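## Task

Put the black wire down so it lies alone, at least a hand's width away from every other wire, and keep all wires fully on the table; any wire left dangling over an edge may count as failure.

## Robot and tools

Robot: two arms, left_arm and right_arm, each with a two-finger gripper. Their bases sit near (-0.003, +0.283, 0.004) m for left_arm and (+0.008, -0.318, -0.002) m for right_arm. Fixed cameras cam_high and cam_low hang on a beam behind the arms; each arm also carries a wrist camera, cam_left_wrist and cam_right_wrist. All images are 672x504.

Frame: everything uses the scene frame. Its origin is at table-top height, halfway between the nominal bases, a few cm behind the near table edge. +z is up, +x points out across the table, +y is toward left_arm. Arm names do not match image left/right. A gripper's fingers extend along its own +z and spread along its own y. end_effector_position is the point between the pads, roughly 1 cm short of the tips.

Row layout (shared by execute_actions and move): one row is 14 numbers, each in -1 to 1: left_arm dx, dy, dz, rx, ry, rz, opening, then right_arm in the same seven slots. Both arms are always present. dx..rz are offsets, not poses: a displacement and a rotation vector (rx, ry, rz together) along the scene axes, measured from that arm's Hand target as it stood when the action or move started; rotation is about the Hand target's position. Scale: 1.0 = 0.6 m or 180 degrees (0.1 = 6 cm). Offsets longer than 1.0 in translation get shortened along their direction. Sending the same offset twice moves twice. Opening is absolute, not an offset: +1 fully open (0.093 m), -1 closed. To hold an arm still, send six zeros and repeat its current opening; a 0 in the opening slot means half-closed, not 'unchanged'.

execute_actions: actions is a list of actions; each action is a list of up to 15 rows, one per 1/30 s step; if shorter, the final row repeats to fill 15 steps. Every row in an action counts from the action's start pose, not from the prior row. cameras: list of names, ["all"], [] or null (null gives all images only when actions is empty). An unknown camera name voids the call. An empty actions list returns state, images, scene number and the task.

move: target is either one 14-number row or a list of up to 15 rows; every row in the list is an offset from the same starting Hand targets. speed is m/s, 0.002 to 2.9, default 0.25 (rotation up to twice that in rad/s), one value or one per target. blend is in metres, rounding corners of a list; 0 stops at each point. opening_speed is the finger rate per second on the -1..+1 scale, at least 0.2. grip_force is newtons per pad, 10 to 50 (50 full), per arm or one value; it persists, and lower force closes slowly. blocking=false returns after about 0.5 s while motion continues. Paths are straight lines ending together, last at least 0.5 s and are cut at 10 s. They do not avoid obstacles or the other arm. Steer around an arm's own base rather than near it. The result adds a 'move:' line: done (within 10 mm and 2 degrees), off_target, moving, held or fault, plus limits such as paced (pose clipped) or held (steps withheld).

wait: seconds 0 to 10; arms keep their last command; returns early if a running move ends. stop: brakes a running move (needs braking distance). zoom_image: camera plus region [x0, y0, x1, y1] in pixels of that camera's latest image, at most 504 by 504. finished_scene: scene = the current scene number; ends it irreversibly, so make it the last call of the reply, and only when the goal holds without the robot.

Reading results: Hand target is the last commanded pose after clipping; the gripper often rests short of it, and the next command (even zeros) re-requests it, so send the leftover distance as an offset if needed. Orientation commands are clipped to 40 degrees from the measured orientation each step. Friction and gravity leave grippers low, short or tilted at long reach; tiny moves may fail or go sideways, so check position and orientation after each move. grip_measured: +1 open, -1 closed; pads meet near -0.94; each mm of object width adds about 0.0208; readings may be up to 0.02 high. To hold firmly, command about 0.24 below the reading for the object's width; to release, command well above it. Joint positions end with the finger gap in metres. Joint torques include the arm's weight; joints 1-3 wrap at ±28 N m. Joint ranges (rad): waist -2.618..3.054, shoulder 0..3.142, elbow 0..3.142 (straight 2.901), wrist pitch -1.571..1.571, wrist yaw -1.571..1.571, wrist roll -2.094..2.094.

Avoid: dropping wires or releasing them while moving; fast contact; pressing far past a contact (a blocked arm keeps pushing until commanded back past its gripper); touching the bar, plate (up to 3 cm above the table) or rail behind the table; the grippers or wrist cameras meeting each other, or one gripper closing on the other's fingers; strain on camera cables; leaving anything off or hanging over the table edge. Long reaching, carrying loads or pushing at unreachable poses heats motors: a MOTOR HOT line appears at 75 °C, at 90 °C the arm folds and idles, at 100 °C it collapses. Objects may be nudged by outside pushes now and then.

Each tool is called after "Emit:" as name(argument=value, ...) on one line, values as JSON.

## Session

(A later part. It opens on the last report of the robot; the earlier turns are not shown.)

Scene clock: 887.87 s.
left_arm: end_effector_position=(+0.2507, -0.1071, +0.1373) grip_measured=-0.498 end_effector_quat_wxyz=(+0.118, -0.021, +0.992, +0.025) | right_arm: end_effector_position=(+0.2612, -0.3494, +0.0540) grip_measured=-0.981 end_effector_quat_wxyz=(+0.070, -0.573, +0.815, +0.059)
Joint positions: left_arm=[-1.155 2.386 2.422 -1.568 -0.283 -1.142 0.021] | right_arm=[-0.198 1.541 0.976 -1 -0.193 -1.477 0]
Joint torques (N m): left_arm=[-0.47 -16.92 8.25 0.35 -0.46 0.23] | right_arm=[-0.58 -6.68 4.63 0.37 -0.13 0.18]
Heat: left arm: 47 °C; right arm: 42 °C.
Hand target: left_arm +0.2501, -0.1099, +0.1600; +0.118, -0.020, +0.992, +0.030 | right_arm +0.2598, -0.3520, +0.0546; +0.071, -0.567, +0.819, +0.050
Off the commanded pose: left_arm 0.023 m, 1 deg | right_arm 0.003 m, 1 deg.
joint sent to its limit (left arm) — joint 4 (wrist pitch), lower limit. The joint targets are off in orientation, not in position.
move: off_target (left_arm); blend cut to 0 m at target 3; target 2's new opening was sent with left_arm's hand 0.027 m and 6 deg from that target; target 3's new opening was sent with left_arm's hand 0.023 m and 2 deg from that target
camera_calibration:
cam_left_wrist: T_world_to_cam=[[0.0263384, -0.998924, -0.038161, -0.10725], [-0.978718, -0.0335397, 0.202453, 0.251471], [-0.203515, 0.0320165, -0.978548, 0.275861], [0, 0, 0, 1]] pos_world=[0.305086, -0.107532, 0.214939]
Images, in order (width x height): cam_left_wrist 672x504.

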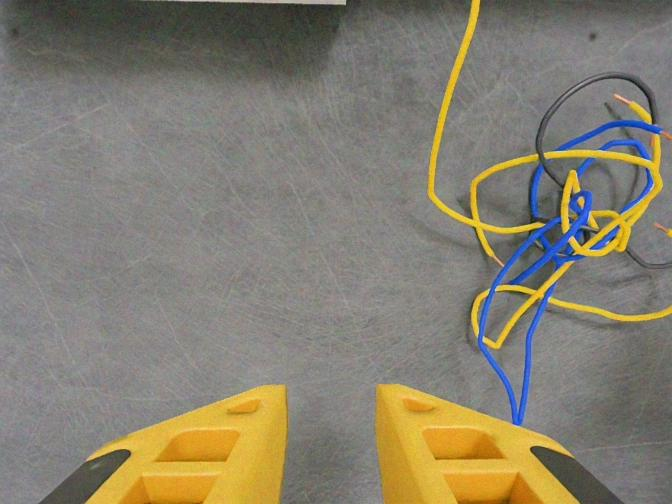

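Emit:
move(target=[[-0.02,0.133,0.0667,-0.2375,-0.3159,-0.3744,-0.5, 0,0.083,0.183,0,0,0,-1],[-0.02,0.133,0.0667,-0.2375,-0.3159,-0.3744,-0.5, 0.025,0.312,0.358,0,0,0,-1]], speed=[0.4,0.2], blend=[0.02,0], cameras=["cam_left_wrist","cam_right_wrist"])

Scene clock: 894.63 s.
left_arm: end_effector_position=(+0.2385, -0.0312, +0.2081) grip_measured=-0.498 end_effector_quat_wxyz=(+0.523, +0.443, +0.621, -0.381) | right_arm: end_effector_position=(+0.2744, -0.1636, +0.2654) grip_measured=-0.981 end_effector_quat_wxyz=(+0.142, -0.565, +0.812, +0.045)
Joint positions: left_arm=[-0.786 1.303 0.567 0.522 0.491 0.138 0.021] | right_arm=[0.504 1.566 1.843 -1.568 -0.135 -0.748 0]
Joint torques (N m): left_arm=[0.77 -3.62 6.09 2.33 0.08 0.29] | right_arm=[-0.08 -4.83 7.75 0.71 -0.05 0.21]
Heat: left arm: 49 °C; right arm: 42 °C.
Hand target: left_arm +0.2381, -0.0302, +0.2000; +0.521, +0.450, +0.620, -0.377 | right_arm +0.2748, -0.1647, +0.2694; +0.071, -0.568, +0.819, +0.050
Off the commanded pose: left_arm 0.008 m, 1 deg | right_arm 0.004 m, 8 deg.
joint sent to its limit (right arm) — joint 4 (wrist pitch), lower limit. The joint targets are off in orientation, not in position.
move: off_target (right_arm)
camera_calibration:
cam_left_wrist: T_world_to_cam=[[-0.952807, -0.303505, -0.00659464, 0.220234], [-0.167615, 0.544064, -0.822131, 0.265513], [0.253109, -0.782227, -0.56926, 0.120734], [0, 0, 0, 1]] pos_world=[0.223786, 0.0168276, 0.288468]
cam_right_wrist: T_world_to_cam=[[0.932892, -0.349993, 0.0849555, -0.333862], [-0.359731, -0.916964, 0.172543, -0.0592206], [0.0175123, -0.191525, -0.981332, 0.310642], [0, 0, 0, 1]] pos_world=[0.284714, -0.111657, 0.343425]
Images, in order (width x height): cam_left_wrist 672x504, cam_right_wrist 672x504.

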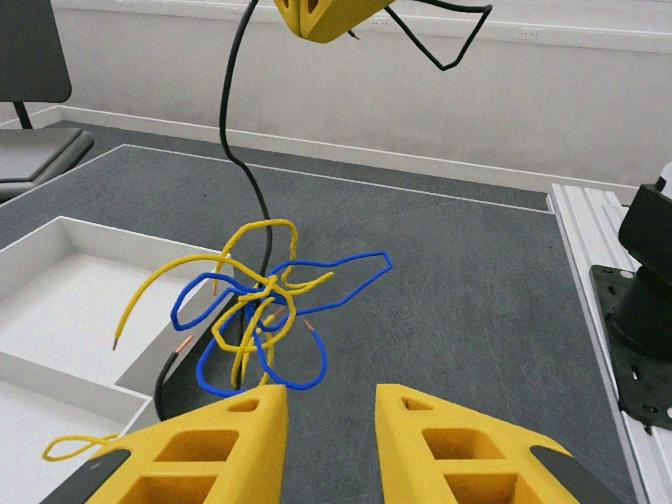

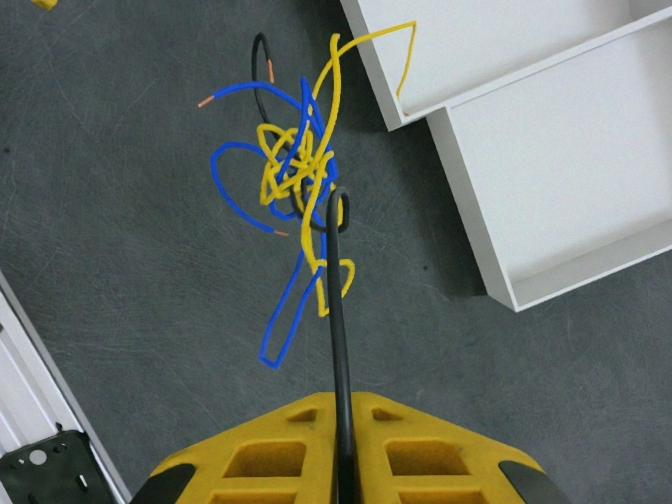

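Emit:
move(target=[0,0,0,0,0,0,-0.5, 0.0,0.0,0.045,0,0,-0.47,-1], speed=0.4, cameras=["cam_left_wrist"])

Emit:
zoom_image(camera="cam_left_wrist", region=[100, 60, 420, 400])

Scene clock: 898.87 s.
left_arm: end_effector_position=(+0.2385, -0.0312, +0.2081) grip_measured=-0.498 end_effector_quat_wxyz=(+0.523, +0.443, +0.621, -0.381) | right_arm: end_effector_position=(+0.2787, -0.1624, +0.2830) grip_measured=-0.981 end_effector_quat_wxyz=(+0.166, +0.116, +0.978, +0.056)
Joint positions: left_arm=[-0.786 1.303 0.567 0.522 0.491 0.138 0.021] | right_arm=[0.643 1.56 1.898 -1.569 0.127 0.805 0]
Joint torques (N m): left_arm=[0.72 -3.66 5.97 2.35 0.08 0.26] | right_arm=[0.17 -6.72 7.9 0.85 0.2 0.18]
Heat: left arm: 47 °C; right arm: 42 °C.
Hand target: left_arm +0.2381, -0.0302, +0.2000; +0.521, +0.450, +0.620, -0.377 | right_arm +0.2748, -0.1647, +0.2965; +0.087, +0.131, +0.987, -0.011
Off the commanded pose: left_arm 0.008 m, 1 deg | right_arm 0.014 m, 12 deg.
joint sent to its limit (right arm) — joint 4 (wrist pitch), lower limit. The joint targets are off in orientation, not in position.
move: off_target (right_arm)
camera_calibration:
cam_left_wrist: T_world_to_cam=[[-0.952807, -0.303505, -0.00659464, 0.220234], [-0.167615, 0.544064, -0.822131, 0.265513], [0.253109, -0.782227, -0.56926, 0.120734], [0, 0, 0, 1]] pos_world=[0.223786, 0.0168276, 0.288468]
Images, in order (width x height): cam_left_wrist 672x504.

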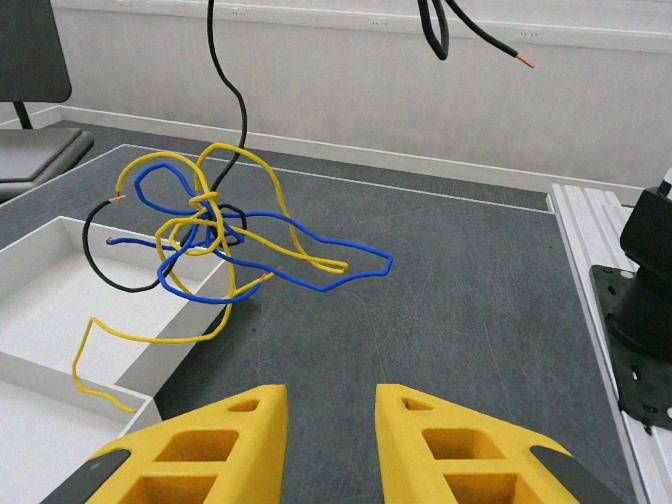

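Scaled by 1.482.

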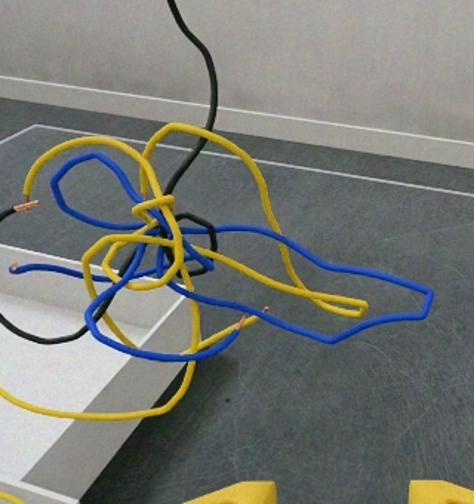

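Emit:
zoom_image(camera="cam_left_wrist", region=[155, 170, 265, 280])

Scaled by 4.582.

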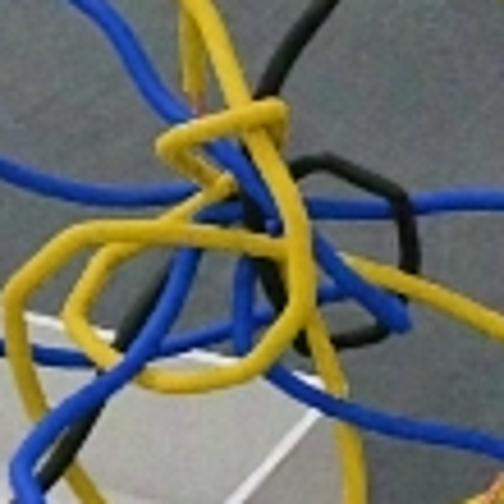

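Emit:
wait(seconds=0.05, cameras=["cam_right_wrist"])

Emit:
zoom_image(camera="cam_right_wrist", region=[240, 120, 460, 340])

Scene clock: 901.10 s.
left_arm: end_effector_position=(+0.2385, -0.0312, +0.2081) grip_measured=-0.498 end_effector_quat_wxyz=(+0.523, +0.443, +0.621, -0.381) | right_arm: end_effector_position=(+0.2787, -0.1624, +0.2830) grip_measured=-0.981 end_effector_quat_wxyz=(+0.166, +0.117, +0.978, +0.056)
Joint positions: left_arm=[-0.786 1.303 0.567 0.522 0.491 0.138 0.021] | right_arm=[0.643 1.56 1.898 -1.569 0.127 0.806 0]
Joint torques (N m): left_arm=[0.76 -3.44 6.02 2.32 0.06 0.26] | right_arm=[0.27 -6.71 7.92 0.86 0.19 0.2]
Heat: left arm: 46 °C; right arm: 42 °C.
Hand target: left_arm +0.2381, -0.0302, +0.2000; +0.521, +0.450, +0.620, -0.377 | right_arm +0.2748, -0.1647, +0.2965; +0.087, +0.131, +0.987, -0.011
Tool commands: left_gripper/opening=-0.5 right_gripper/opening=-1.0
Off the commanded pose: left_arm 0.008 m, 1 deg | right_arm 0.014 m, 12 deg.
wait: 0.07 s; at rest from the start
camera_calibration:
cam_right_wrist: T_world_to_cam=[[-0.200554, -0.967878, -0.151624, -0.0563638], [-0.974215, 0.180703, 0.135101, 0.300577], [-0.103362, 0.174809, -0.979162, 0.420607], [0, 0, 0, 1]] pos_world=[0.324997, -0.182394, 0.362688]
Images, in order (width x height): cam_right_wrist 672x504.

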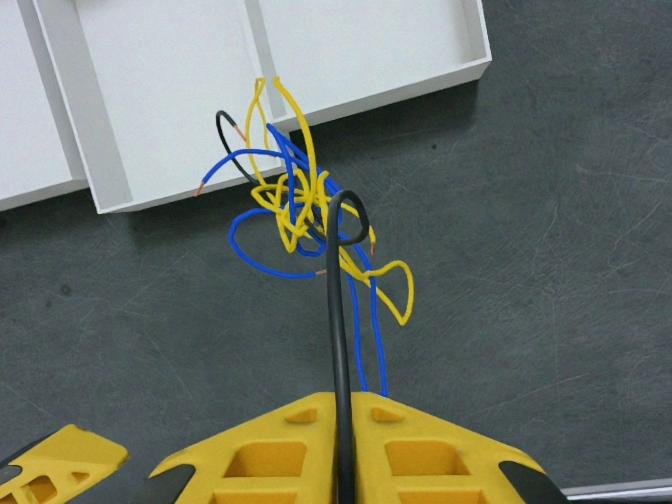

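Scaled by 2.291.

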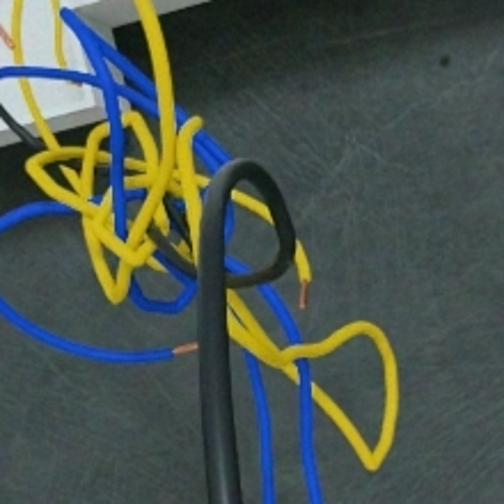

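Emit:
move(target=[[-0.03,-0.033,-0.05,0.2375,0.3159,0.3744,0.2, 0.03,0.0,-0.23,0,0,0,-1],[-0.0135,-0.1165,-0.067,0.2375,0.3159,0.3744,0.2, 0.058,-0.167,-0.4025,0,0,0.494,-1]], speed=[0.35,0.3], blend=[0.02,0], cameras=["cam_left_wrist"])

Scene clock: 907.43 s.
left_arm: end_effector_position=(+0.2316, -0.0565, +0.1772) grip_measured=+0.198 end_effector_quat_wxyz=(+0.192, +0.047, +0.979, -0.041) | right_arm: end_effector_position=(+0.2914, -0.1632, +0.1670) grip_measured=-0.981 end_effector_quat_wxyz=(+0.093, +0.123, +0.988, -0.007)
Joint positions: left_arm=[-1.17 1.887 1.765 -1.198 -0.344 -0.977 0.055] | right_arm=[0.62 1.63 1.524 -1.32 0.127 0.806 0]
Joint torques (N m): left_arm=[0.21 -10.59 6.31 0.82 -0.36 0.11] | right_arm=[-0.83 -5.74 5.12 0.73 0.09 0.19]
Heat: left arm: 45 °C; right arm: 42 °C.
Hand target: left_arm +0.2310, -0.0551, +0.1773; +0.192, +0.048, +0.979, -0.041 (not the last commanded pose) | right_arm +0.2924, -0.1648, +0.1607; +0.088, +0.131, +0.987, -0.010 (not the last commanded pose)
Off the commanded pose: left_arm 0.047 m, 14 deg | right_arm 0.152 m, 88 deg.
move: held (left_arm; a check stopped the path), off_target (right_arm; braked when a check withheld steps of left_arm); path passed 0 of 2 targets; limits=held
pose unreachable (left arm): on one or more control steps of this call, first in action 0 (counted from 0), this arm could not follow its commanded pose, so it was not sent that pose on those steps. It may still have moved: this result reports where it is.
cause: moving toward the commanded pose would bring a part of the arm too close to another arm (this arm's wrist (the part past joint 4) and the right arm's wrist (the part past joint 4), along the way the arms are being sent, or toward where that arm still pushes).
camera_calibration:
cam_left_wrist: T_world_to_cam=[[-0.128842, -0.989401, 0.0669807, -0.0368437], [-0.990046, 0.132196, 0.048296, 0.265651], [-0.0566386, -0.0600914, -0.996585, 0.273383], [0, 0, 0, 1]] pos_world=[0.273744, -0.0551431, 0.262087]
Images, in order (width x height): cam_left_wrist 672x504.

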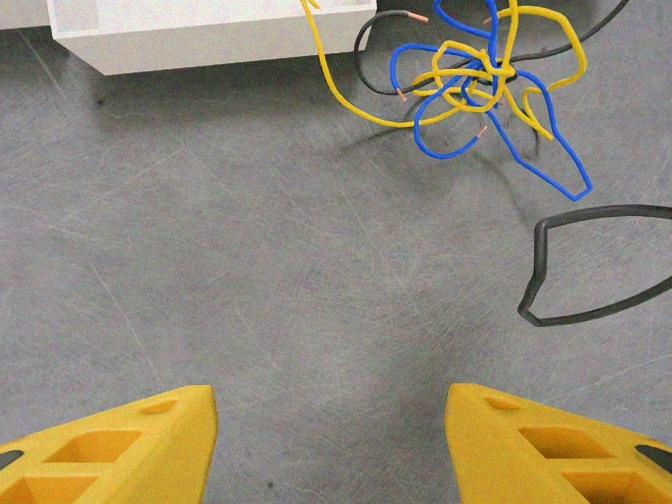

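Emit:
move(target=[[-0.05, 0.15, 0.15, 0, 0, 0, 0.2, 0, 0, 0, 0, 0, 0, -1], [-0.05, 0.15, 0.15, 0, 0, 0, 0.2, 0.03, -0.167, -0.18, 0, 0, 0.494, -1]], blend=[0.03, 0], speed=0.35, cameras=["cam_left_wrist", "cam_right_wrist"])

Scene clock: 912.60 s.
left_arm: end_effector_position=(+0.2003, +0.0360, +0.2657) grip_measured=+0.198 end_effector_quat_wxyz=(+0.194, +0.045, +0.979, -0.040) | right_arm: end_effector_position=(+0.3127, -0.2645, +0.0588) grip_measured=-0.981 end_effector_quat_wxyz=(+0.073, -0.595, +0.799, +0.048)
Joint positions: left_arm=[-1.147 1.603 1.802 -1.511 -0.344 -0.956 0.055] | right_arm=[0.137 1.671 1.136 -0.953 -0.166 -1.192 0]
Joint torques (N m): left_arm=[0.46 -6.02 7.71 0.79 -0.32 0.2] | right_arm=[-0.72 -5.71 4.98 0.54 -0.3 -0.04]
Heat: left arm: 44 °C; right arm: 42 °C.
Hand target: left_arm +0.2011, +0.0348, +0.2673; +0.192, +0.048, +0.979, -0.041 | right_arm +0.3104, -0.2649, +0.0527; +0.070, -0.598, +0.797, +0.055
Off the commanded pose: left_arm 0.002 m, 0 deg | right_arm 0.007 m, 1 deg.
move: done
camera_calibration:
cam_left_wrist: T_world_to_cam=[[-0.124302, -0.990138, 0.0646187, 0.0445111], [-0.990862, 0.127301, 0.0445696, 0.219518], [-0.0523561, -0.0584881, -0.996914, 0.364571], [0, 0, 0, 1]] pos_world=[0.242132, 0.0374503, 0.350786]
cam_right_wrist: T_world_to_cam=[[0.96038, -0.27862, 0.00644772, -0.372464], [-0.269219, -0.921496, 0.279941, -0.138091], [-0.0720557, -0.270586, -0.959995, 0.0937019], [0, 0, 0, 1]] pos_world=[0.327282, -0.205671, 0.131012]
Images, in order (width x height): cam_left_wrist 672x504, cam_right_wrist 672x504.

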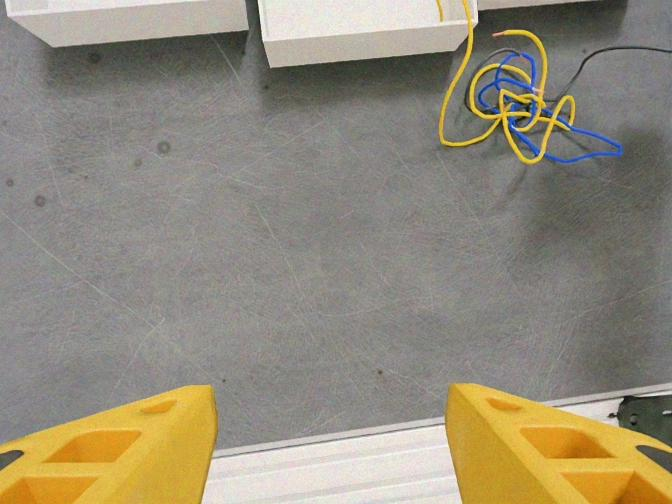

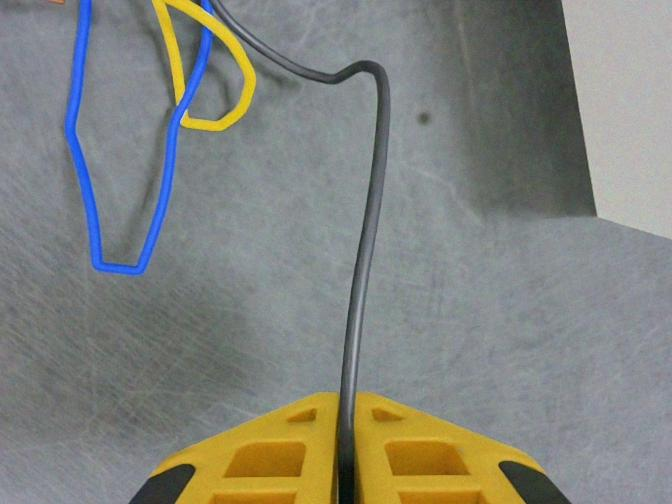

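Emit:
zoom_image(camera="cam_left_wrist", region=[420, 0, 672, 189])

Scaled by 2.000.

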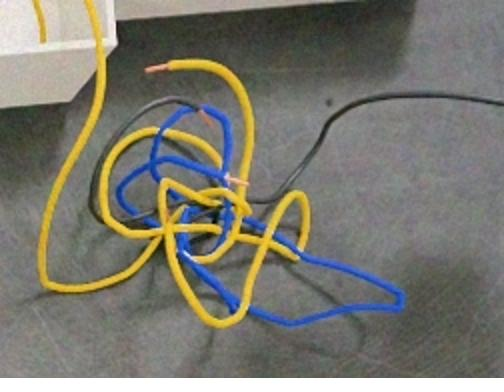

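Emit:
move(target=[[0.162, -0.325, -0.245, 0.0387, 0.0475, 0.0497, 0.1, 0.01, -0.042, -0.02, 0, 0, 0, -1], [0.162, -0.325, -0.405, 0.0387, 0.0475, 0.0497, 0.1, 0.01, -0.042, -0.02, 0, 0, 0, -1]], blend=[0.02, 0], speed=[0.3, 0.15], cameras=["cam_left_wrist", "cam_high"])

Scene clock: 916.37 s.
left_arm: end_effector_position=(+0.2968, -0.1539, +0.0270) grip_measured=+0.102 end_effector_quat_wxyz=(+0.122, -0.010, +0.992, +0.033) | right_arm: end_effector_position=(+0.3207, -0.2892, +0.0487) grip_measured=-0.981 end_effector_quat_wxyz=(+0.076, -0.596, +0.798, +0.047)
Joint positions: left_arm=[-1.11 2.839 2.84 -1.527 -0.296 -1.075 0.05] | right_arm=[0.053 1.709 1.136 -0.924 -0.173 -1.279 0]
Joint torques (N m): left_arm=[0.23 -14.46 8.54 0.57 -0.23 -0.03] | right_arm=[-0.85 -5.83 4.4 0.54 -0.3 -0.02]
Heat: left arm: 44 °C; right arm: 41 °C.
Hand target: left_arm +0.2984, -0.1600, +0.0243; +0.118, -0.020, +0.992, +0.030 | right_arm +0.3164, -0.2901, +0.0407; +0.070, -0.598, +0.797, +0.055
Off the commanded pose: left_arm 0.007 m, 1 deg | right_arm 0.009 m, 1 deg.
elbow stopped short (left arm): the move would have taken joint 3 (elbow) straighter than the controller allows.
move: done
camera_calibration:
cam_left_wrist: T_world_to_cam=[[0.00797185, -0.998356, -0.0567599, -0.153419], [-0.980824, -0.0188604, 0.193981, 0.320434], [-0.194733, 0.0541251, -0.979362, 0.179624], [0, 0, 0, 1]] pos_world=[0.350491, -0.156846, 0.105051]
Images, in order (width x height): cam_high 672x504, cam_left_wrist 672x504.

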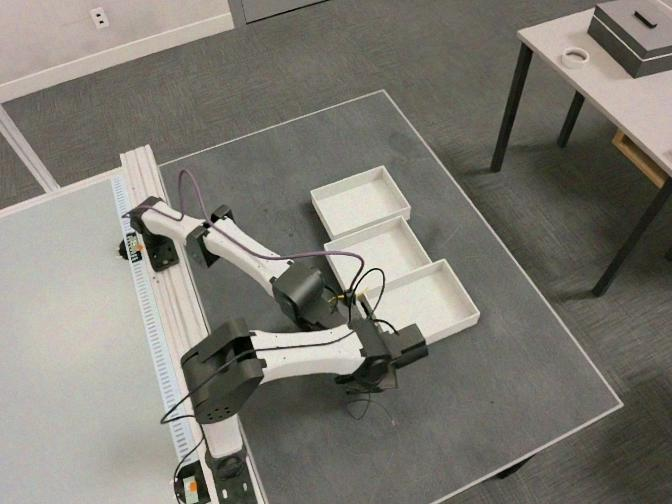

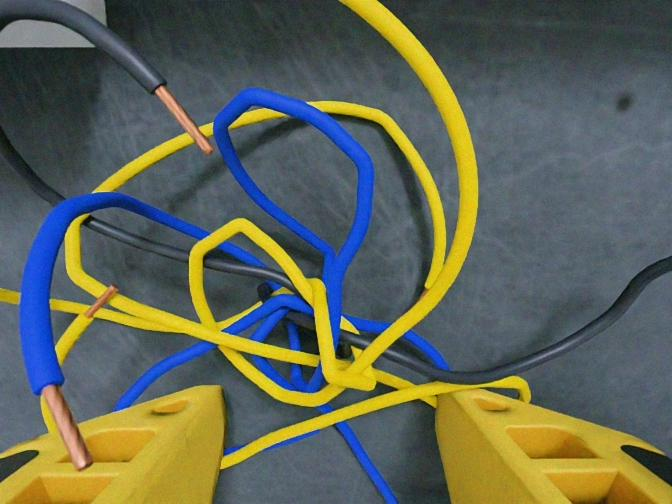

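Emit:
zoom_image(camera="cam_left_wrist", region=[170, 200, 450, 410])

Scaled by 1.800.

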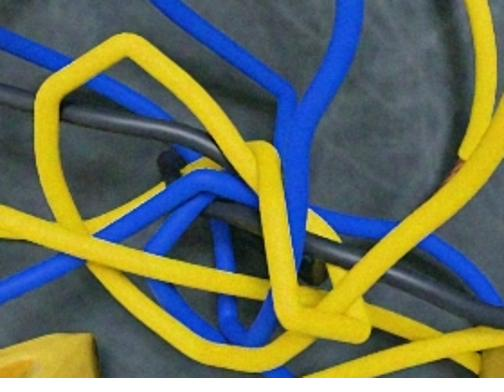

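Emit:
move(target=[[0.012, 0.0, -0.05, 0, 0, 0, 0.1, 0, 0, 0, 0, 0, 0, -1], [0.012, 0.0, -0.05, 0, 0, 0, -1, 0, 0, 0, 0, 0, 0, -1]], speed=0.1, cameras=["cam_left_wrist"])

Scene clock: 919.73 s.
left_arm: end_effector_position=(+0.2973, -0.1547, +0.0271) grip_measured=+0.102 end_effector_quat_wxyz=(+0.123, -0.011, +0.992, +0.032) | right_arm: end_effector_position=(+0.3207, -0.2892, +0.0487) grip_measured=-0.981 end_effector_quat_wxyz=(+0.076, -0.596, +0.798, +0.047)
Joint positions: left_arm=[-1.11 2.839 2.84 -1.523 -0.296 -1.076 0.05] | right_arm=[0.053 1.709 1.136 -0.924 -0.173 -1.279 0]
Joint torques (N m): left_arm=[0.35 -16.18 6.34 0.42 -0.35 0.1] | right_arm=[-0.81 -5.91 4.36 0.53 -0.28 -0.05]
Heat: left arm: 45 °C; right arm: 41 °C.
Hand target: left_arm +0.2972, -0.1546, +0.0271; +0.123, -0.011, +0.992, +0.032 (not the last commanded pose) | right_arm +0.3164, -0.2901, +0.0407; +0.070, -0.598, +0.797, +0.055
Tool commands: left_gripper/opening=+0.1 right_gripper/opening=-1.0
Off the commanded pose: left_arm 0.034 m, 1 deg | right_arm 0.009 m, 1 deg.
move: held (left_arm; a check stopped the path); path passed 0 of 2 targets; target 2's new opening was not sent; limits=held
pose unreachable (left arm): on one or more control steps of this call, first in action 0 (counted from 0), this arm could not follow its commanded pose, so it was not sent that pose on those steps. It may still have moved: this result reports where it is.
cause: moving toward the commanded pose would bring a part of the arm too close to another arm (this arm's wrist (the part past joint 4) and the right arm's wrist camera, where that arm would come to rest).
camera_calibration:
cam_left_wrist: T_world_to_cam=[[0.00865216, -0.998541, -0.0532938, -0.154438], [-0.981172, -0.0187609, 0.192222, 0.321003], [-0.192941, 0.0506273, -0.979903, 0.178773], [0, 0, 0, 1]] pos_world=[0.350788, -0.157241, 0.105246]
Images, in order (width x height): cam_left_wrist 672x504.

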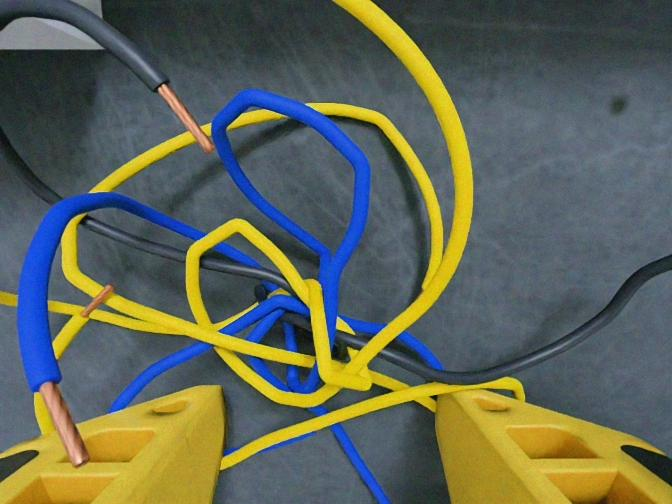

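Emit:
move(target=[[0.0, 0.0, 0.0, 0, 0, 0, 0.1, 0, -0.055, 0.0, 0, 0, 0, -1], [0.007, 0.0, -0.045, 0, 0, 0, 0.1, 0, -0.055, 0, 0, 0, 0, -1], [0.007, 0.0, -0.045, 0, 0, 0, -1, 0, -0.055, 0, 0, 0, 0, -1]], speed=0.12, cameras=["cam_left_wrist"])

Scene clock: 920.97 s.
left_arm: end_effector_position=(+0.2973, -0.1547, +0.0271) grip_measured=+0.102 end_effector_quat_wxyz=(+0.123, -0.011, +0.992, +0.032) | right_arm: end_effector_position=(+0.3217, -0.3023, +0.0488) grip_measured=-0.981 end_effector_quat_wxyz=(+0.078, -0.591, +0.801, +0.045)
Joint positions: left_arm=[-1.11 2.839 2.84 -1.523 -0.296 -1.076 0.05] | right_arm=[0.009 1.709 1.136 -0.924 -0.177 -1.311 0]
Joint torques (N m): left_arm=[0.24 -16.39 6.37 0.43 -0.33 0.1] | right_arm=[0.08 -6.71 5.9 0.39 -0.23 0.09]
Heat: left arm: 46 °C; right arm: 41 °C.
Hand target: left_arm +0.2972, -0.1546, +0.0271; +0.123, -0.011, +0.992, +0.032 (not the last commanded pose) | right_arm +0.3216, -0.3013, +0.0488; +0.078, -0.592, +0.801, +0.046 (not the last commanded pose)
Tool commands: left_gripper/opening=+0.1 right_gripper/opening=-1.0
Off the commanded pose: left_arm 0.027 m, 0 deg | right_arm 0.023 m, 2 deg.
move: held (right_arm; a check stopped the path), off_target (left_arm; braked when a check withheld steps of right_arm); path passed 0 of 3 targets; target 3's new opening was not sent; limits=held
pose unreachable (right arm): on one or more control steps of this call, first in action 0 (counted from 0), this arm could not follow its commanded pose, so it was not sent that pose on those steps. It may still have moved: this result reports where it is.
cause: moving toward the commanded pose would bring a part of the arm too close to another arm (this arm's wrist camera and the left arm's wrist (the part past joint 4), along the way the arms are being sent, or toward where that arm still pushes).
camera_calibration:
cam_left_wrist: T_world_to_cam=[[0.00865216, -0.998541, -0.0532938, -0.154438], [-0.981172, -0.0187609, 0.192222, 0.321003], [-0.192941, 0.0506273, -0.979903, 0.178773], [0, 0, 0, 1]] pos_world=[0.350788, -0.157241, 0.105246]
Images, in order (width x height): cam_left_wrist 672x504.

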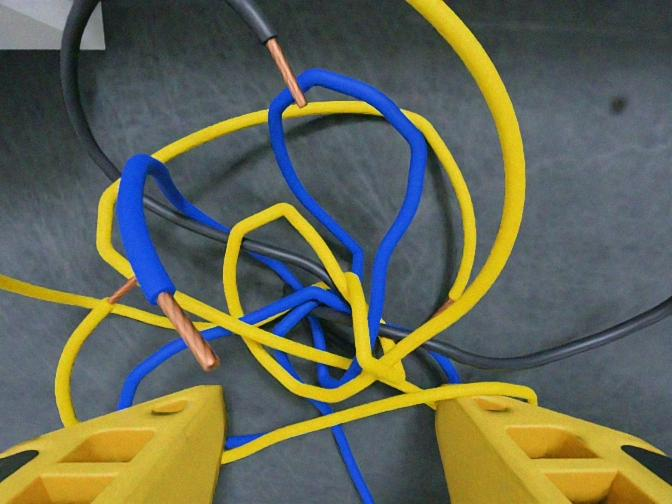

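Emit:
move(target=[[0, 0, 0, 0, 0, 0, -1, 0, 0, 0, 0, 0, 0, -1], [-0.03, 0.06, 0.0, 0, 0, 0, -1, 0, 0, 0, 0, 0, 0, -1]], speed=0.1, cameras=["cam_left_wrist"])

Scene clock: 923.40 s.
left_arm: end_effector_position=(+0.2973, -0.1547, +0.0271) grip_measured=-0.975 end_effector_quat_wxyz=(+0.123, -0.011, +0.992, +0.032) | right_arm: end_effector_position=(+0.3217, -0.3023, +0.0488) grip_measured=-0.981 end_effector_quat_wxyz=(+0.078, -0.591, +0.801, +0.045)
Joint positions: left_arm=[-1.11 2.839 2.84 -1.523 -0.296 -1.076 0] | right_arm=[0.009 1.709 1.136 -0.924 -0.177 -1.311 0]
Joint torques (N m): left_arm=[0.12 -16.23 6.45 0.41 -0.33 0.14] | right_arm=[0.09 -6.67 5.96 0.41 -0.23 0.09]
Heat: left arm: 47 °C; right arm: 41 °C.
Hand target: left_arm +0.2973, -0.1547, +0.0271; +0.123, -0.011, +0.992, +0.032 (not the last commanded pose) | right_arm +0.3216, -0.3013, +0.0488; +0.078, -0.592, +0.801, +0.046
Off the commanded pose: left_arm 0.040 m, 0 deg | right_arm 0.001 m, 0 deg.
move: held (left_arm; a check stopped the path); path passed 1 of 2 targets; limits=held
pose unreachable (left arm): on one or more control steps of this call, first in action 0 (counted from 0), this arm could not follow its commanded pose, so it was not sent that pose on those steps. It may still have moved: this result reports where it is.
cause: moving toward the commanded pose would bring a part of the arm too close to another arm (this arm's wrist (the part past joint 4) and the right arm's wrist camera, under 1 mm apart when this arm was first held).
camera_calibration:
cam_left_wrist: T_world_to_cam=[[0.00865216, -0.998541, -0.0532938, -0.154438], [-0.981172, -0.0187609, 0.192222, 0.321003], [-0.192941, 0.0506273, -0.979903, 0.178773], [0, 0, 0, 1]] pos_world=[0.350788, -0.157241, 0.105246]
Images, in order (width x height): cam_left_wrist 672x504.

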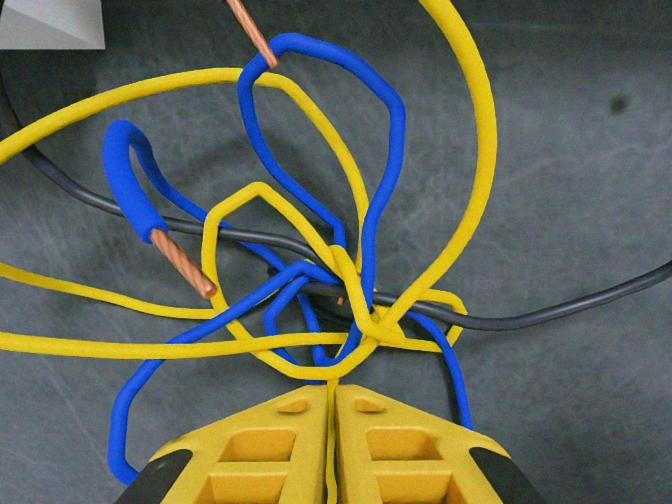

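Emit:
move(target=[0, 0, 0, 0, 0, 0, -1, 0, -0.07, 0.0, 0, 0, 0, -1], speed=0.1, cameras=["cam_left_wrist"])

Scene clock: 924.17 s.
left_arm: end_effector_position=(+0.2973, -0.1547, +0.0271) grip_measured=-0.975 end_effector_quat_wxyz=(+0.123, -0.011, +0.992, +0.032) | right_arm: end_effector_position=(+0.3217, -0.3023, +0.0488) grip_measured=-0.981 end_effector_quat_wxyz=(+0.078, -0.591, +0.801, +0.045)
Joint positions: left_arm=[-1.11 2.839 2.84 -1.523 -0.296 -1.076 0] | right_arm=[0.009 1.709 1.136 -0.924 -0.177 -1.311 0]
Joint torques (N m): left_arm=[0.29 -16.28 6.45 0.45 -0.35 0.11] | right_arm=[-0.2 -6.76 5.91 0.4 -0.22 0.08]
Heat: left arm: 47 °C; right arm: 41 °C.
Hand target: left_arm +0.2973, -0.1547, +0.0271; +0.123, -0.011, +0.992, +0.032 | right_arm +0.3217, -0.3023, +0.0488; +0.078, -0.591, +0.801, +0.045 (not the last commanded pose)
Off the commanded pose: left_arm 0.000 m, 0 deg | right_arm 0.041 m, 0 deg.
move: held (right_arm; a check stopped the path); limits=held
pose unreachable (right arm): on one or more control steps of this call, first in action 0 (counted from 0), this arm could not follow its commanded pose, so it was not sent that pose on those steps. It may still have moved: this result reports where it is.
cause: moving toward the commanded pose would bring a part of the arm too close to another arm (this arm's wrist camera and the left arm's wrist (the part past joint 4), along the way the arms are being sent, or toward where that arm still pushes).
camera_calibration:
cam_left_wrist: T_world_to_cam=[[0.00865216, -0.998541, -0.0532938, -0.154438], [-0.981172, -0.0187609, 0.192222, 0.321003], [-0.192941, 0.0506273, -0.979903, 0.178773], [0, 0, 0, 1]] pos_world=[0.350788, -0.157241, 0.105246]
Images, in order (width x height): cam_left_wrist 672x504.

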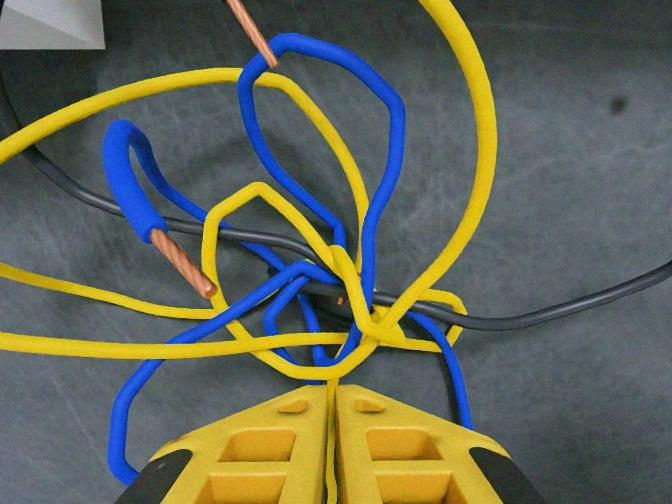

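Emit:
move(target=[0, 0, 0, 0, 0, 0, -1, 0, -0.03, 0.0, 0, 0, -0.2, -1], speed=0.2, cameras=["cam_high"])

Scene clock: 927.20 s.
left_arm: end_effector_position=(+0.2973, -0.1547, +0.0271) grip_measured=-0.975 end_effector_quat_wxyz=(+0.123, -0.011, +0.992, +0.032) | right_arm: end_effector_position=(+0.3222, -0.3150, +0.0461) grip_measured=-0.981 end_effector_quat_wxyz=(+0.082, -0.325, +0.942, +0.031)
Joint positions: left_arm=[-1.11 2.839 2.84 -1.523 -0.296 -1.076 0] | right_arm=[-0.004 1.66 1.068 -0.842 -0.126 -0.714 0]
Joint torques (N m): left_arm=[0.32 -16.28 6.38 0.41 -0.34 0.12] | right_arm=[-1.01 -8.09 4.81 0.75 0.02 0.2]
Heat: left arm: 49 °C; right arm: 41 °C.
Hand target: left_arm +0.2973, -0.1547, +0.0271; +0.123, -0.011, +0.992, +0.032 | right_arm +0.3217, -0.3203, +0.0487; +0.088, -0.315, +0.945, +0.019
Off the commanded pose: left_arm 0.000 m, 0 deg | right_arm 0.006 m, 2 deg.
move: done
Images, in order (width x height): cam_high 672x504.

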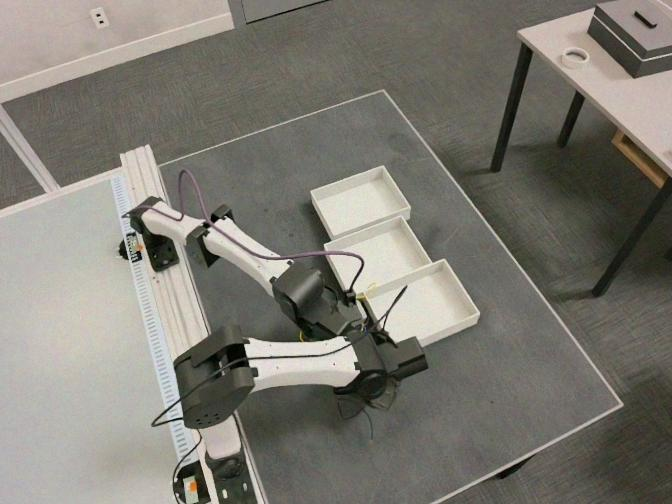

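Emit:
move(target=[0, 0, 0, 0, 0, 0, -1, 0, -0.06, 0.0, 0, 0, 0, -1], speed=0.1, cameras=["cam_left_wrist"])

Scene clock: 928.47 s.
left_arm: end_effector_position=(+0.2973, -0.1549, +0.0271) grip_measured=-0.975 end_effector_quat_wxyz=(+0.123, -0.011, +0.992, +0.031) | right_arm: end_effector_position=(+0.3202, -0.3537, +0.0465) grip_measured=-0.981 end_effector_quat_wxyz=(+0.086, -0.313, +0.946, +0.022)
Joint positions: left_arm=[-1.11 2.839 2.84 -1.523 -0.296 -1.076 0] | right_arm=[-0.13 1.66 1.068 -0.842 -0.129 -0.814 0]
Joint torques (N m): left_arm=[0.18 -16.18 6.48 0.41 -0.33 0.13] | right_arm=[-0.87 -6.54 6.53 0.56 -0.15 0]
Heat: left arm: 49 °C; right arm: 41 °C.
Hand target: left_arm +0.2973, -0.1547, +0.0271; +0.123, -0.011, +0.992, +0.032 | right_arm +0.3217, -0.3563, +0.0487; +0.088, -0.315, +0.945, +0.019
Off the commanded pose: left_arm 0.000 m, 0 deg | right_arm 0.004 m, 1 deg.
move: done
camera_calibration:
cam_left_wrist: T_world_to_cam=[[0.00868531, -0.998574, -0.0526817, -0.154719], [-0.98125, -0.0186552, 0.191833, 0.321181], [-0.192543, 0.0500278, -0.980013, 0.178578], [0, 0, 0, 1]] pos_world=[0.350887, -0.15744, 0.105245]
Images, in order (width x height): cam_left_wrist 672x504.

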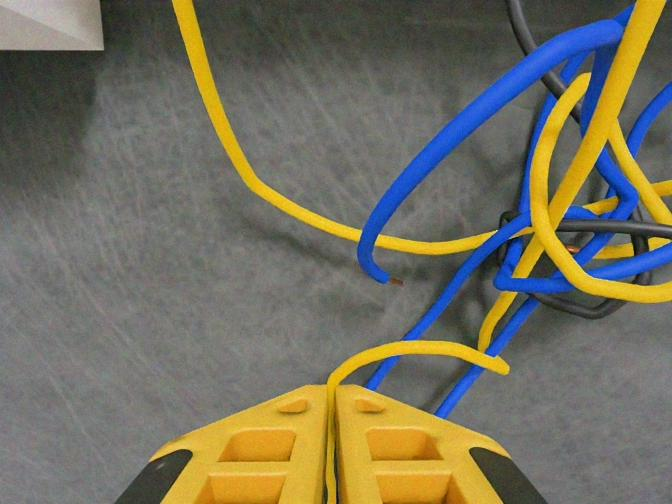

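Emit:
zoom_image(camera="cam_left_wrist", region=[462, 150, 672, 350])

Scaled by 2.400.

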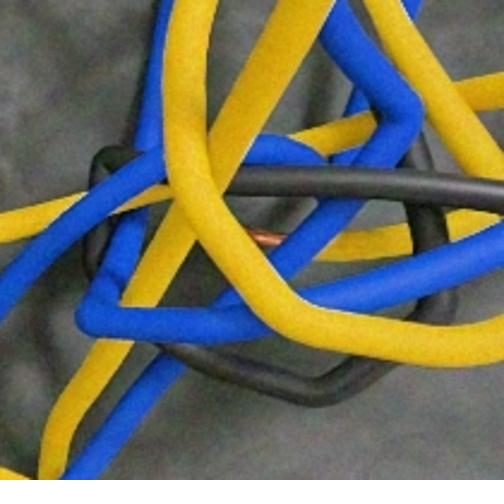

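Emit:
move(target=[0, 0, 0, 0, 0, 0, -1, 0, -0.075, 0.0, 0, 0, 0, -1], speed=0.1, cameras=["cam_left_wrist"])

Scene clock: 930.47 s.
left_arm: end_effector_position=(+0.2984, -0.1568, +0.0272) grip_measured=-0.975 end_effector_quat_wxyz=(+0.126, -0.012, +0.992, +0.027) | right_arm: end_effector_position=(+0.3149, -0.3955, +0.0441) grip_measured=-0.981 end_effector_quat_wxyz=(+0.085, -0.313, +0.945, +0.026)
Joint positions: left_arm=[-1.11 2.839 2.84 -1.513 -0.296 -1.076 0] | right_arm=[-0.276 1.695 1.096 -0.863 -0.154 -0.961 0]
Joint torques (N m): left_arm=[0.27 -16.46 6.24 0.32 -0.36 0.13] | right_arm=[-0.94 -5.78 8.5 0.44 -0.14 -0.04]
Heat: left arm: 50 °C; right arm: 41 °C.
Hand target: left_arm +0.2973, -0.1547, +0.0271; +0.123, -0.011, +0.992, +0.032 | right_arm +0.3217, -0.4012, +0.0487; +0.088, -0.315, +0.945, +0.019
Off the commanded pose: left_arm 0.002 m, 1 deg | right_arm 0.010 m, 1 deg.
move: done
camera_calibration:
cam_left_wrist: T_world_to_cam=[[0.00939078, -0.998975, -0.0442837, -0.157089], [-0.982115, -0.0175425, 0.187465, 0.322706], [-0.18805, 0.0417312, -0.981272, 0.176389], [0, 0, 0, 1]] pos_world=[0.351579, -0.158628, 0.105633]
Images, in order (width x height): cam_left_wrist 672x504.

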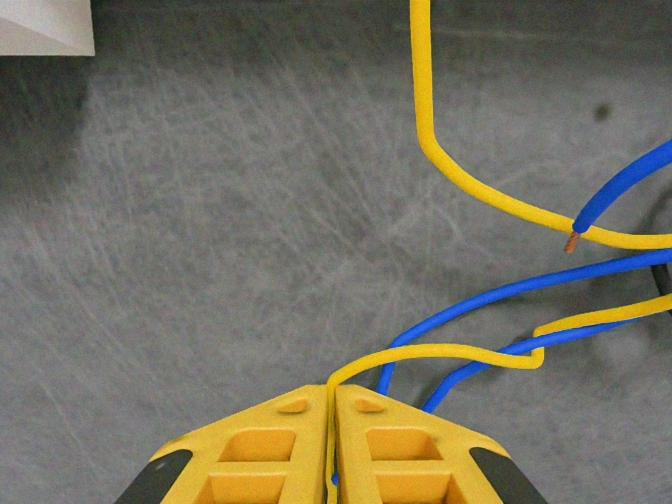

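Emit:
move(target=[0, 0, 0, 0, 0, 0, -1, 0, -0.085, 0.0, 0, 0, 0, -1], speed=0.1, cameras=["cam_left_wrist", "cam_right_wrist"])

Scene clock: 931.87 s.
left_arm: end_effector_position=(+0.3005, -0.1607, +0.0276) grip_measured=-0.975 end_effector_quat_wxyz=(+0.130, -0.013, +0.991, +0.019) | right_arm: end_effector_position=(+0.3140, -0.4404, +0.0437) grip_measured=-0.981 end_effector_quat_wxyz=(+0.084, -0.316, +0.944, +0.036)
Joint positions: left_arm=[-1.11 2.839 2.84 -1.494 -0.296 -1.076 0] | right_arm=[-0.419 1.776 1.189 -0.913 -0.181 -1.113 0]
Joint torques (N m): left_arm=[0.25 -16.58 5.86 0.2 -0.34 0.13] | right_arm=[-1.48 -6.43 8.62 0.46 -0.05 -0.01]
Heat: left arm: 50 °C; right arm: 41 °C.
Hand target: left_arm +0.2973, -0.1547, +0.0271; +0.123, -0.011, +0.992, +0.032 | right_arm +0.3217, -0.4523, +0.0489; +0.089, -0.315, +0.945, +0.019
Off the commanded pose: left_arm 0.007 m, 2 deg | right_arm 0.015 m, 2 deg.
move: off_target (right_arm)
camera_calibration:
cam_left_wrist: T_world_to_cam=[[0.010526, -0.999562, -0.0276722, -0.1619], [-0.983692, -0.0153201, 0.179205, 0.325653], [-0.179551, 0.0253346, -0.983422, 0.172203], [0, 0, 0, 1]] pos_world=[0.352965, -0.161203, 0.10651]
cam_right_wrist: T_world_to_cam=[[0.609458, -0.792607, -0.0183304, -0.537781], [-0.759582, -0.590376, 0.272931, 0.00449781], [-0.227149, -0.152416, -0.961859, 0.132598], [0, 0, 0, 1]] pos_world=[0.361291, -0.403383, 0.116455]
Images, in order (width x height): cam_left_wrist 672x504, cam_right_wrist 672x504.

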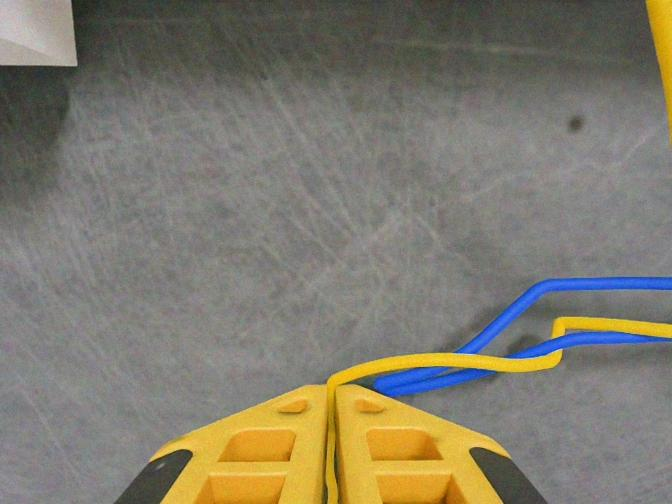

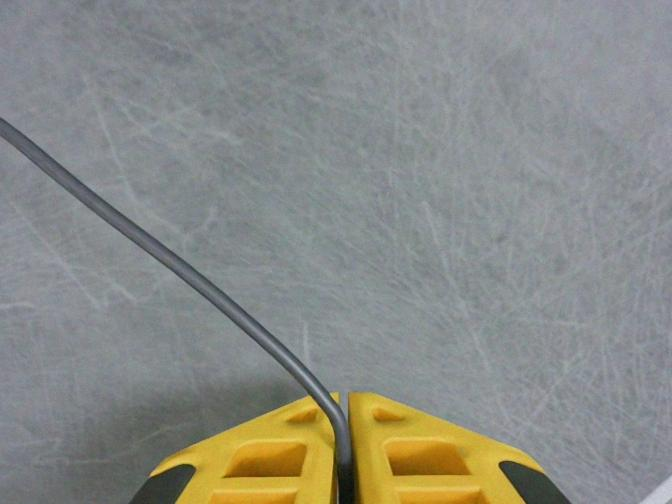

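Emit:
move(target=[0, 0, 0, 0, 0, 0, -1, 0, -0.065, 0.0, 0, 0, 0, -1], speed=0.1, cameras=["cam_high", "cam_low"])

Scene clock: 933.17 s.
left_arm: end_effector_position=(+0.3004, -0.1608, +0.0275) grip_measured=-0.975 end_effector_quat_wxyz=(+0.129, -0.013, +0.991, +0.019) | right_arm: end_effector_position=(+0.3154, -0.4773, +0.0440) grip_measured=-0.981 end_effector_quat_wxyz=(+0.086, -0.316, +0.944, +0.038)
Joint positions: left_arm=[-1.11 2.839 2.84 -1.494 -0.295 -1.076 0] | right_arm=[-0.518 1.851 1.284 -0.952 -0.193 -1.214 0]
Joint torques (N m): left_arm=[0.17 -16.44 5.87 0.19 -0.37 0.08] | right_arm=[-1.69 -6.99 8.72 0.44 -0.03 0.03]
Heat: left arm: 51 °C; right arm: 41 °C.
Hand target: left_arm +0.2972, -0.1547, +0.0270; +0.123, -0.011, +0.992, +0.032 | right_arm +0.3216, -0.4913, +0.0487; +0.089, -0.315, +0.945, +0.019
Off the commanded pose: left_arm 0.007 m, 2 deg | right_arm 0.016 m, 2 deg.
move: off_target (right_arm)
Images, in order (width x height): cam_high 672x504, cam_low 672x504.

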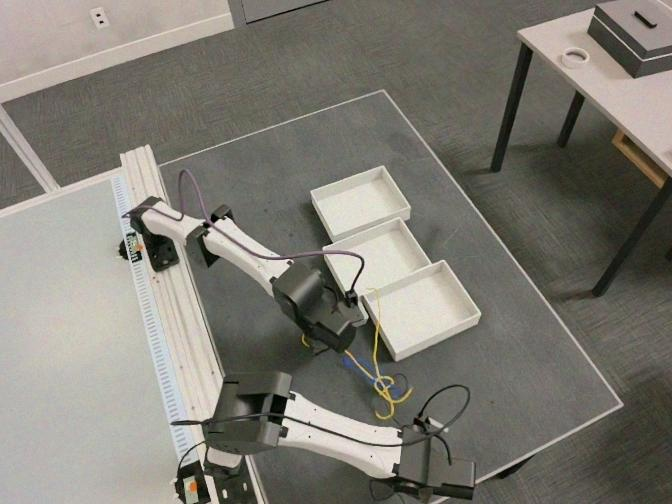

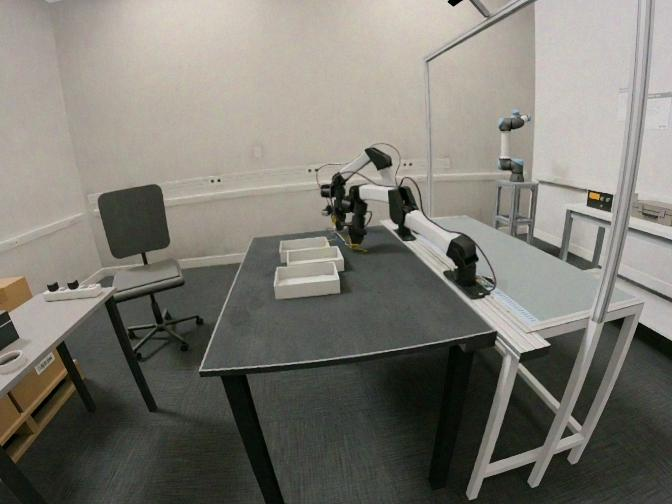

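Emit:
zoom_image(camera="cam_high", region=[290, 270, 500, 504])

Scaled by 2.154.

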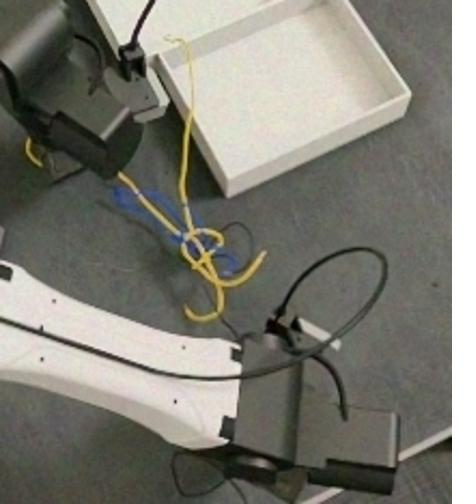

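Emit:
move(target=[-0.055, 0.15, 0.015, 0, 0, 0, -1, 0, 0, 0, 0, 0, 0, -1], speed=0.12, cameras=["cam_high", "cam_left_wrist"])

Scene clock: 935.77 s.
left_arm: end_effector_position=(+0.2649, -0.0705, +0.0266) grip_measured=-0.975 end_effector_quat_wxyz=(+0.122, -0.012, +0.992, +0.033) | right_arm: end_effector_position=(+0.3134, -0.4743, +0.0442) grip_measured=-0.981 end_effector_quat_wxyz=(+0.085, -0.317, +0.944, +0.046)
Joint positions: left_arm=[-1.081 2.244 1.74 -1.013 -0.294 -1.048 0] | right_arm=[-0.518 1.851 1.284 -0.966 -0.201 -1.216 0]
Joint torques (N m): left_arm=[0.55 -16.06 4.92 0.3 -0.34 0.18] | right_arm=[-1.65 -7.01 8.77 0.53 0.08 0.03]
Heat: left arm: 52 °C; right arm: 42 °C.
Hand target: left_arm +0.2642, -0.0648, +0.0361; +0.123, -0.011, +0.992, +0.032 | right_arm +0.3217, -0.4913, +0.0487; +0.089, -0.315, +0.945, +0.019
Off the commanded pose: left_arm 0.011 m, 0 deg | right_arm 0.019 m, 3 deg.
move: off_target (left_arm, right_arm)
camera_calibration:
cam_left_wrist: T_world_to_cam=[[0.0106114, -0.998365, -0.056174, -0.0706293], [-0.980676, -0.0213654, 0.194469, 0.290517], [-0.195352, 0.0530249, -0.979299, 0.168605], [0, 0, 0, 1]] pos_world=[0.318589, -0.0732471, 0.10465]
Images, in order (width x height): cam_high 672x504, cam_left_wrist 672x504.

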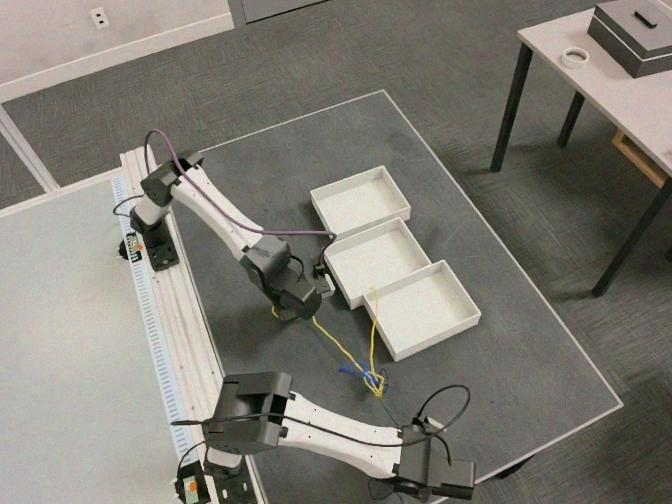

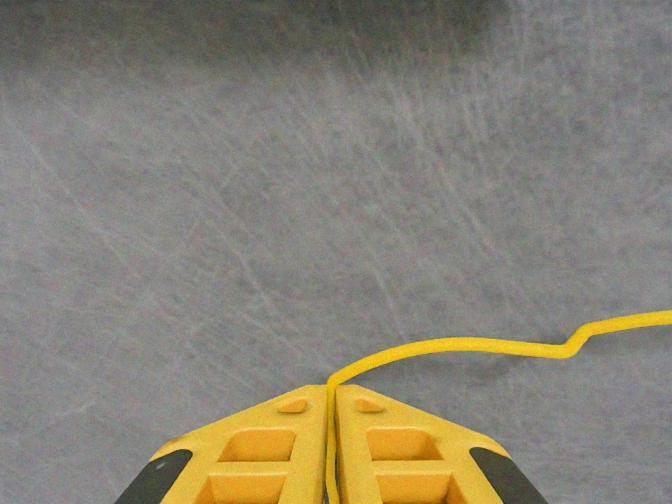

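Emit:
zoom_image(camera="cam_high", region=[290, 270, 470, 450])

Scaled by 2.800.

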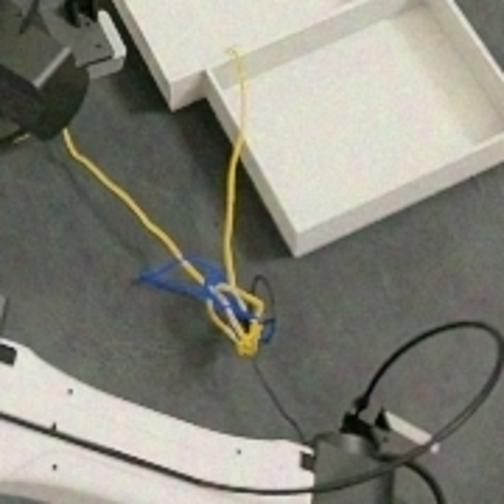

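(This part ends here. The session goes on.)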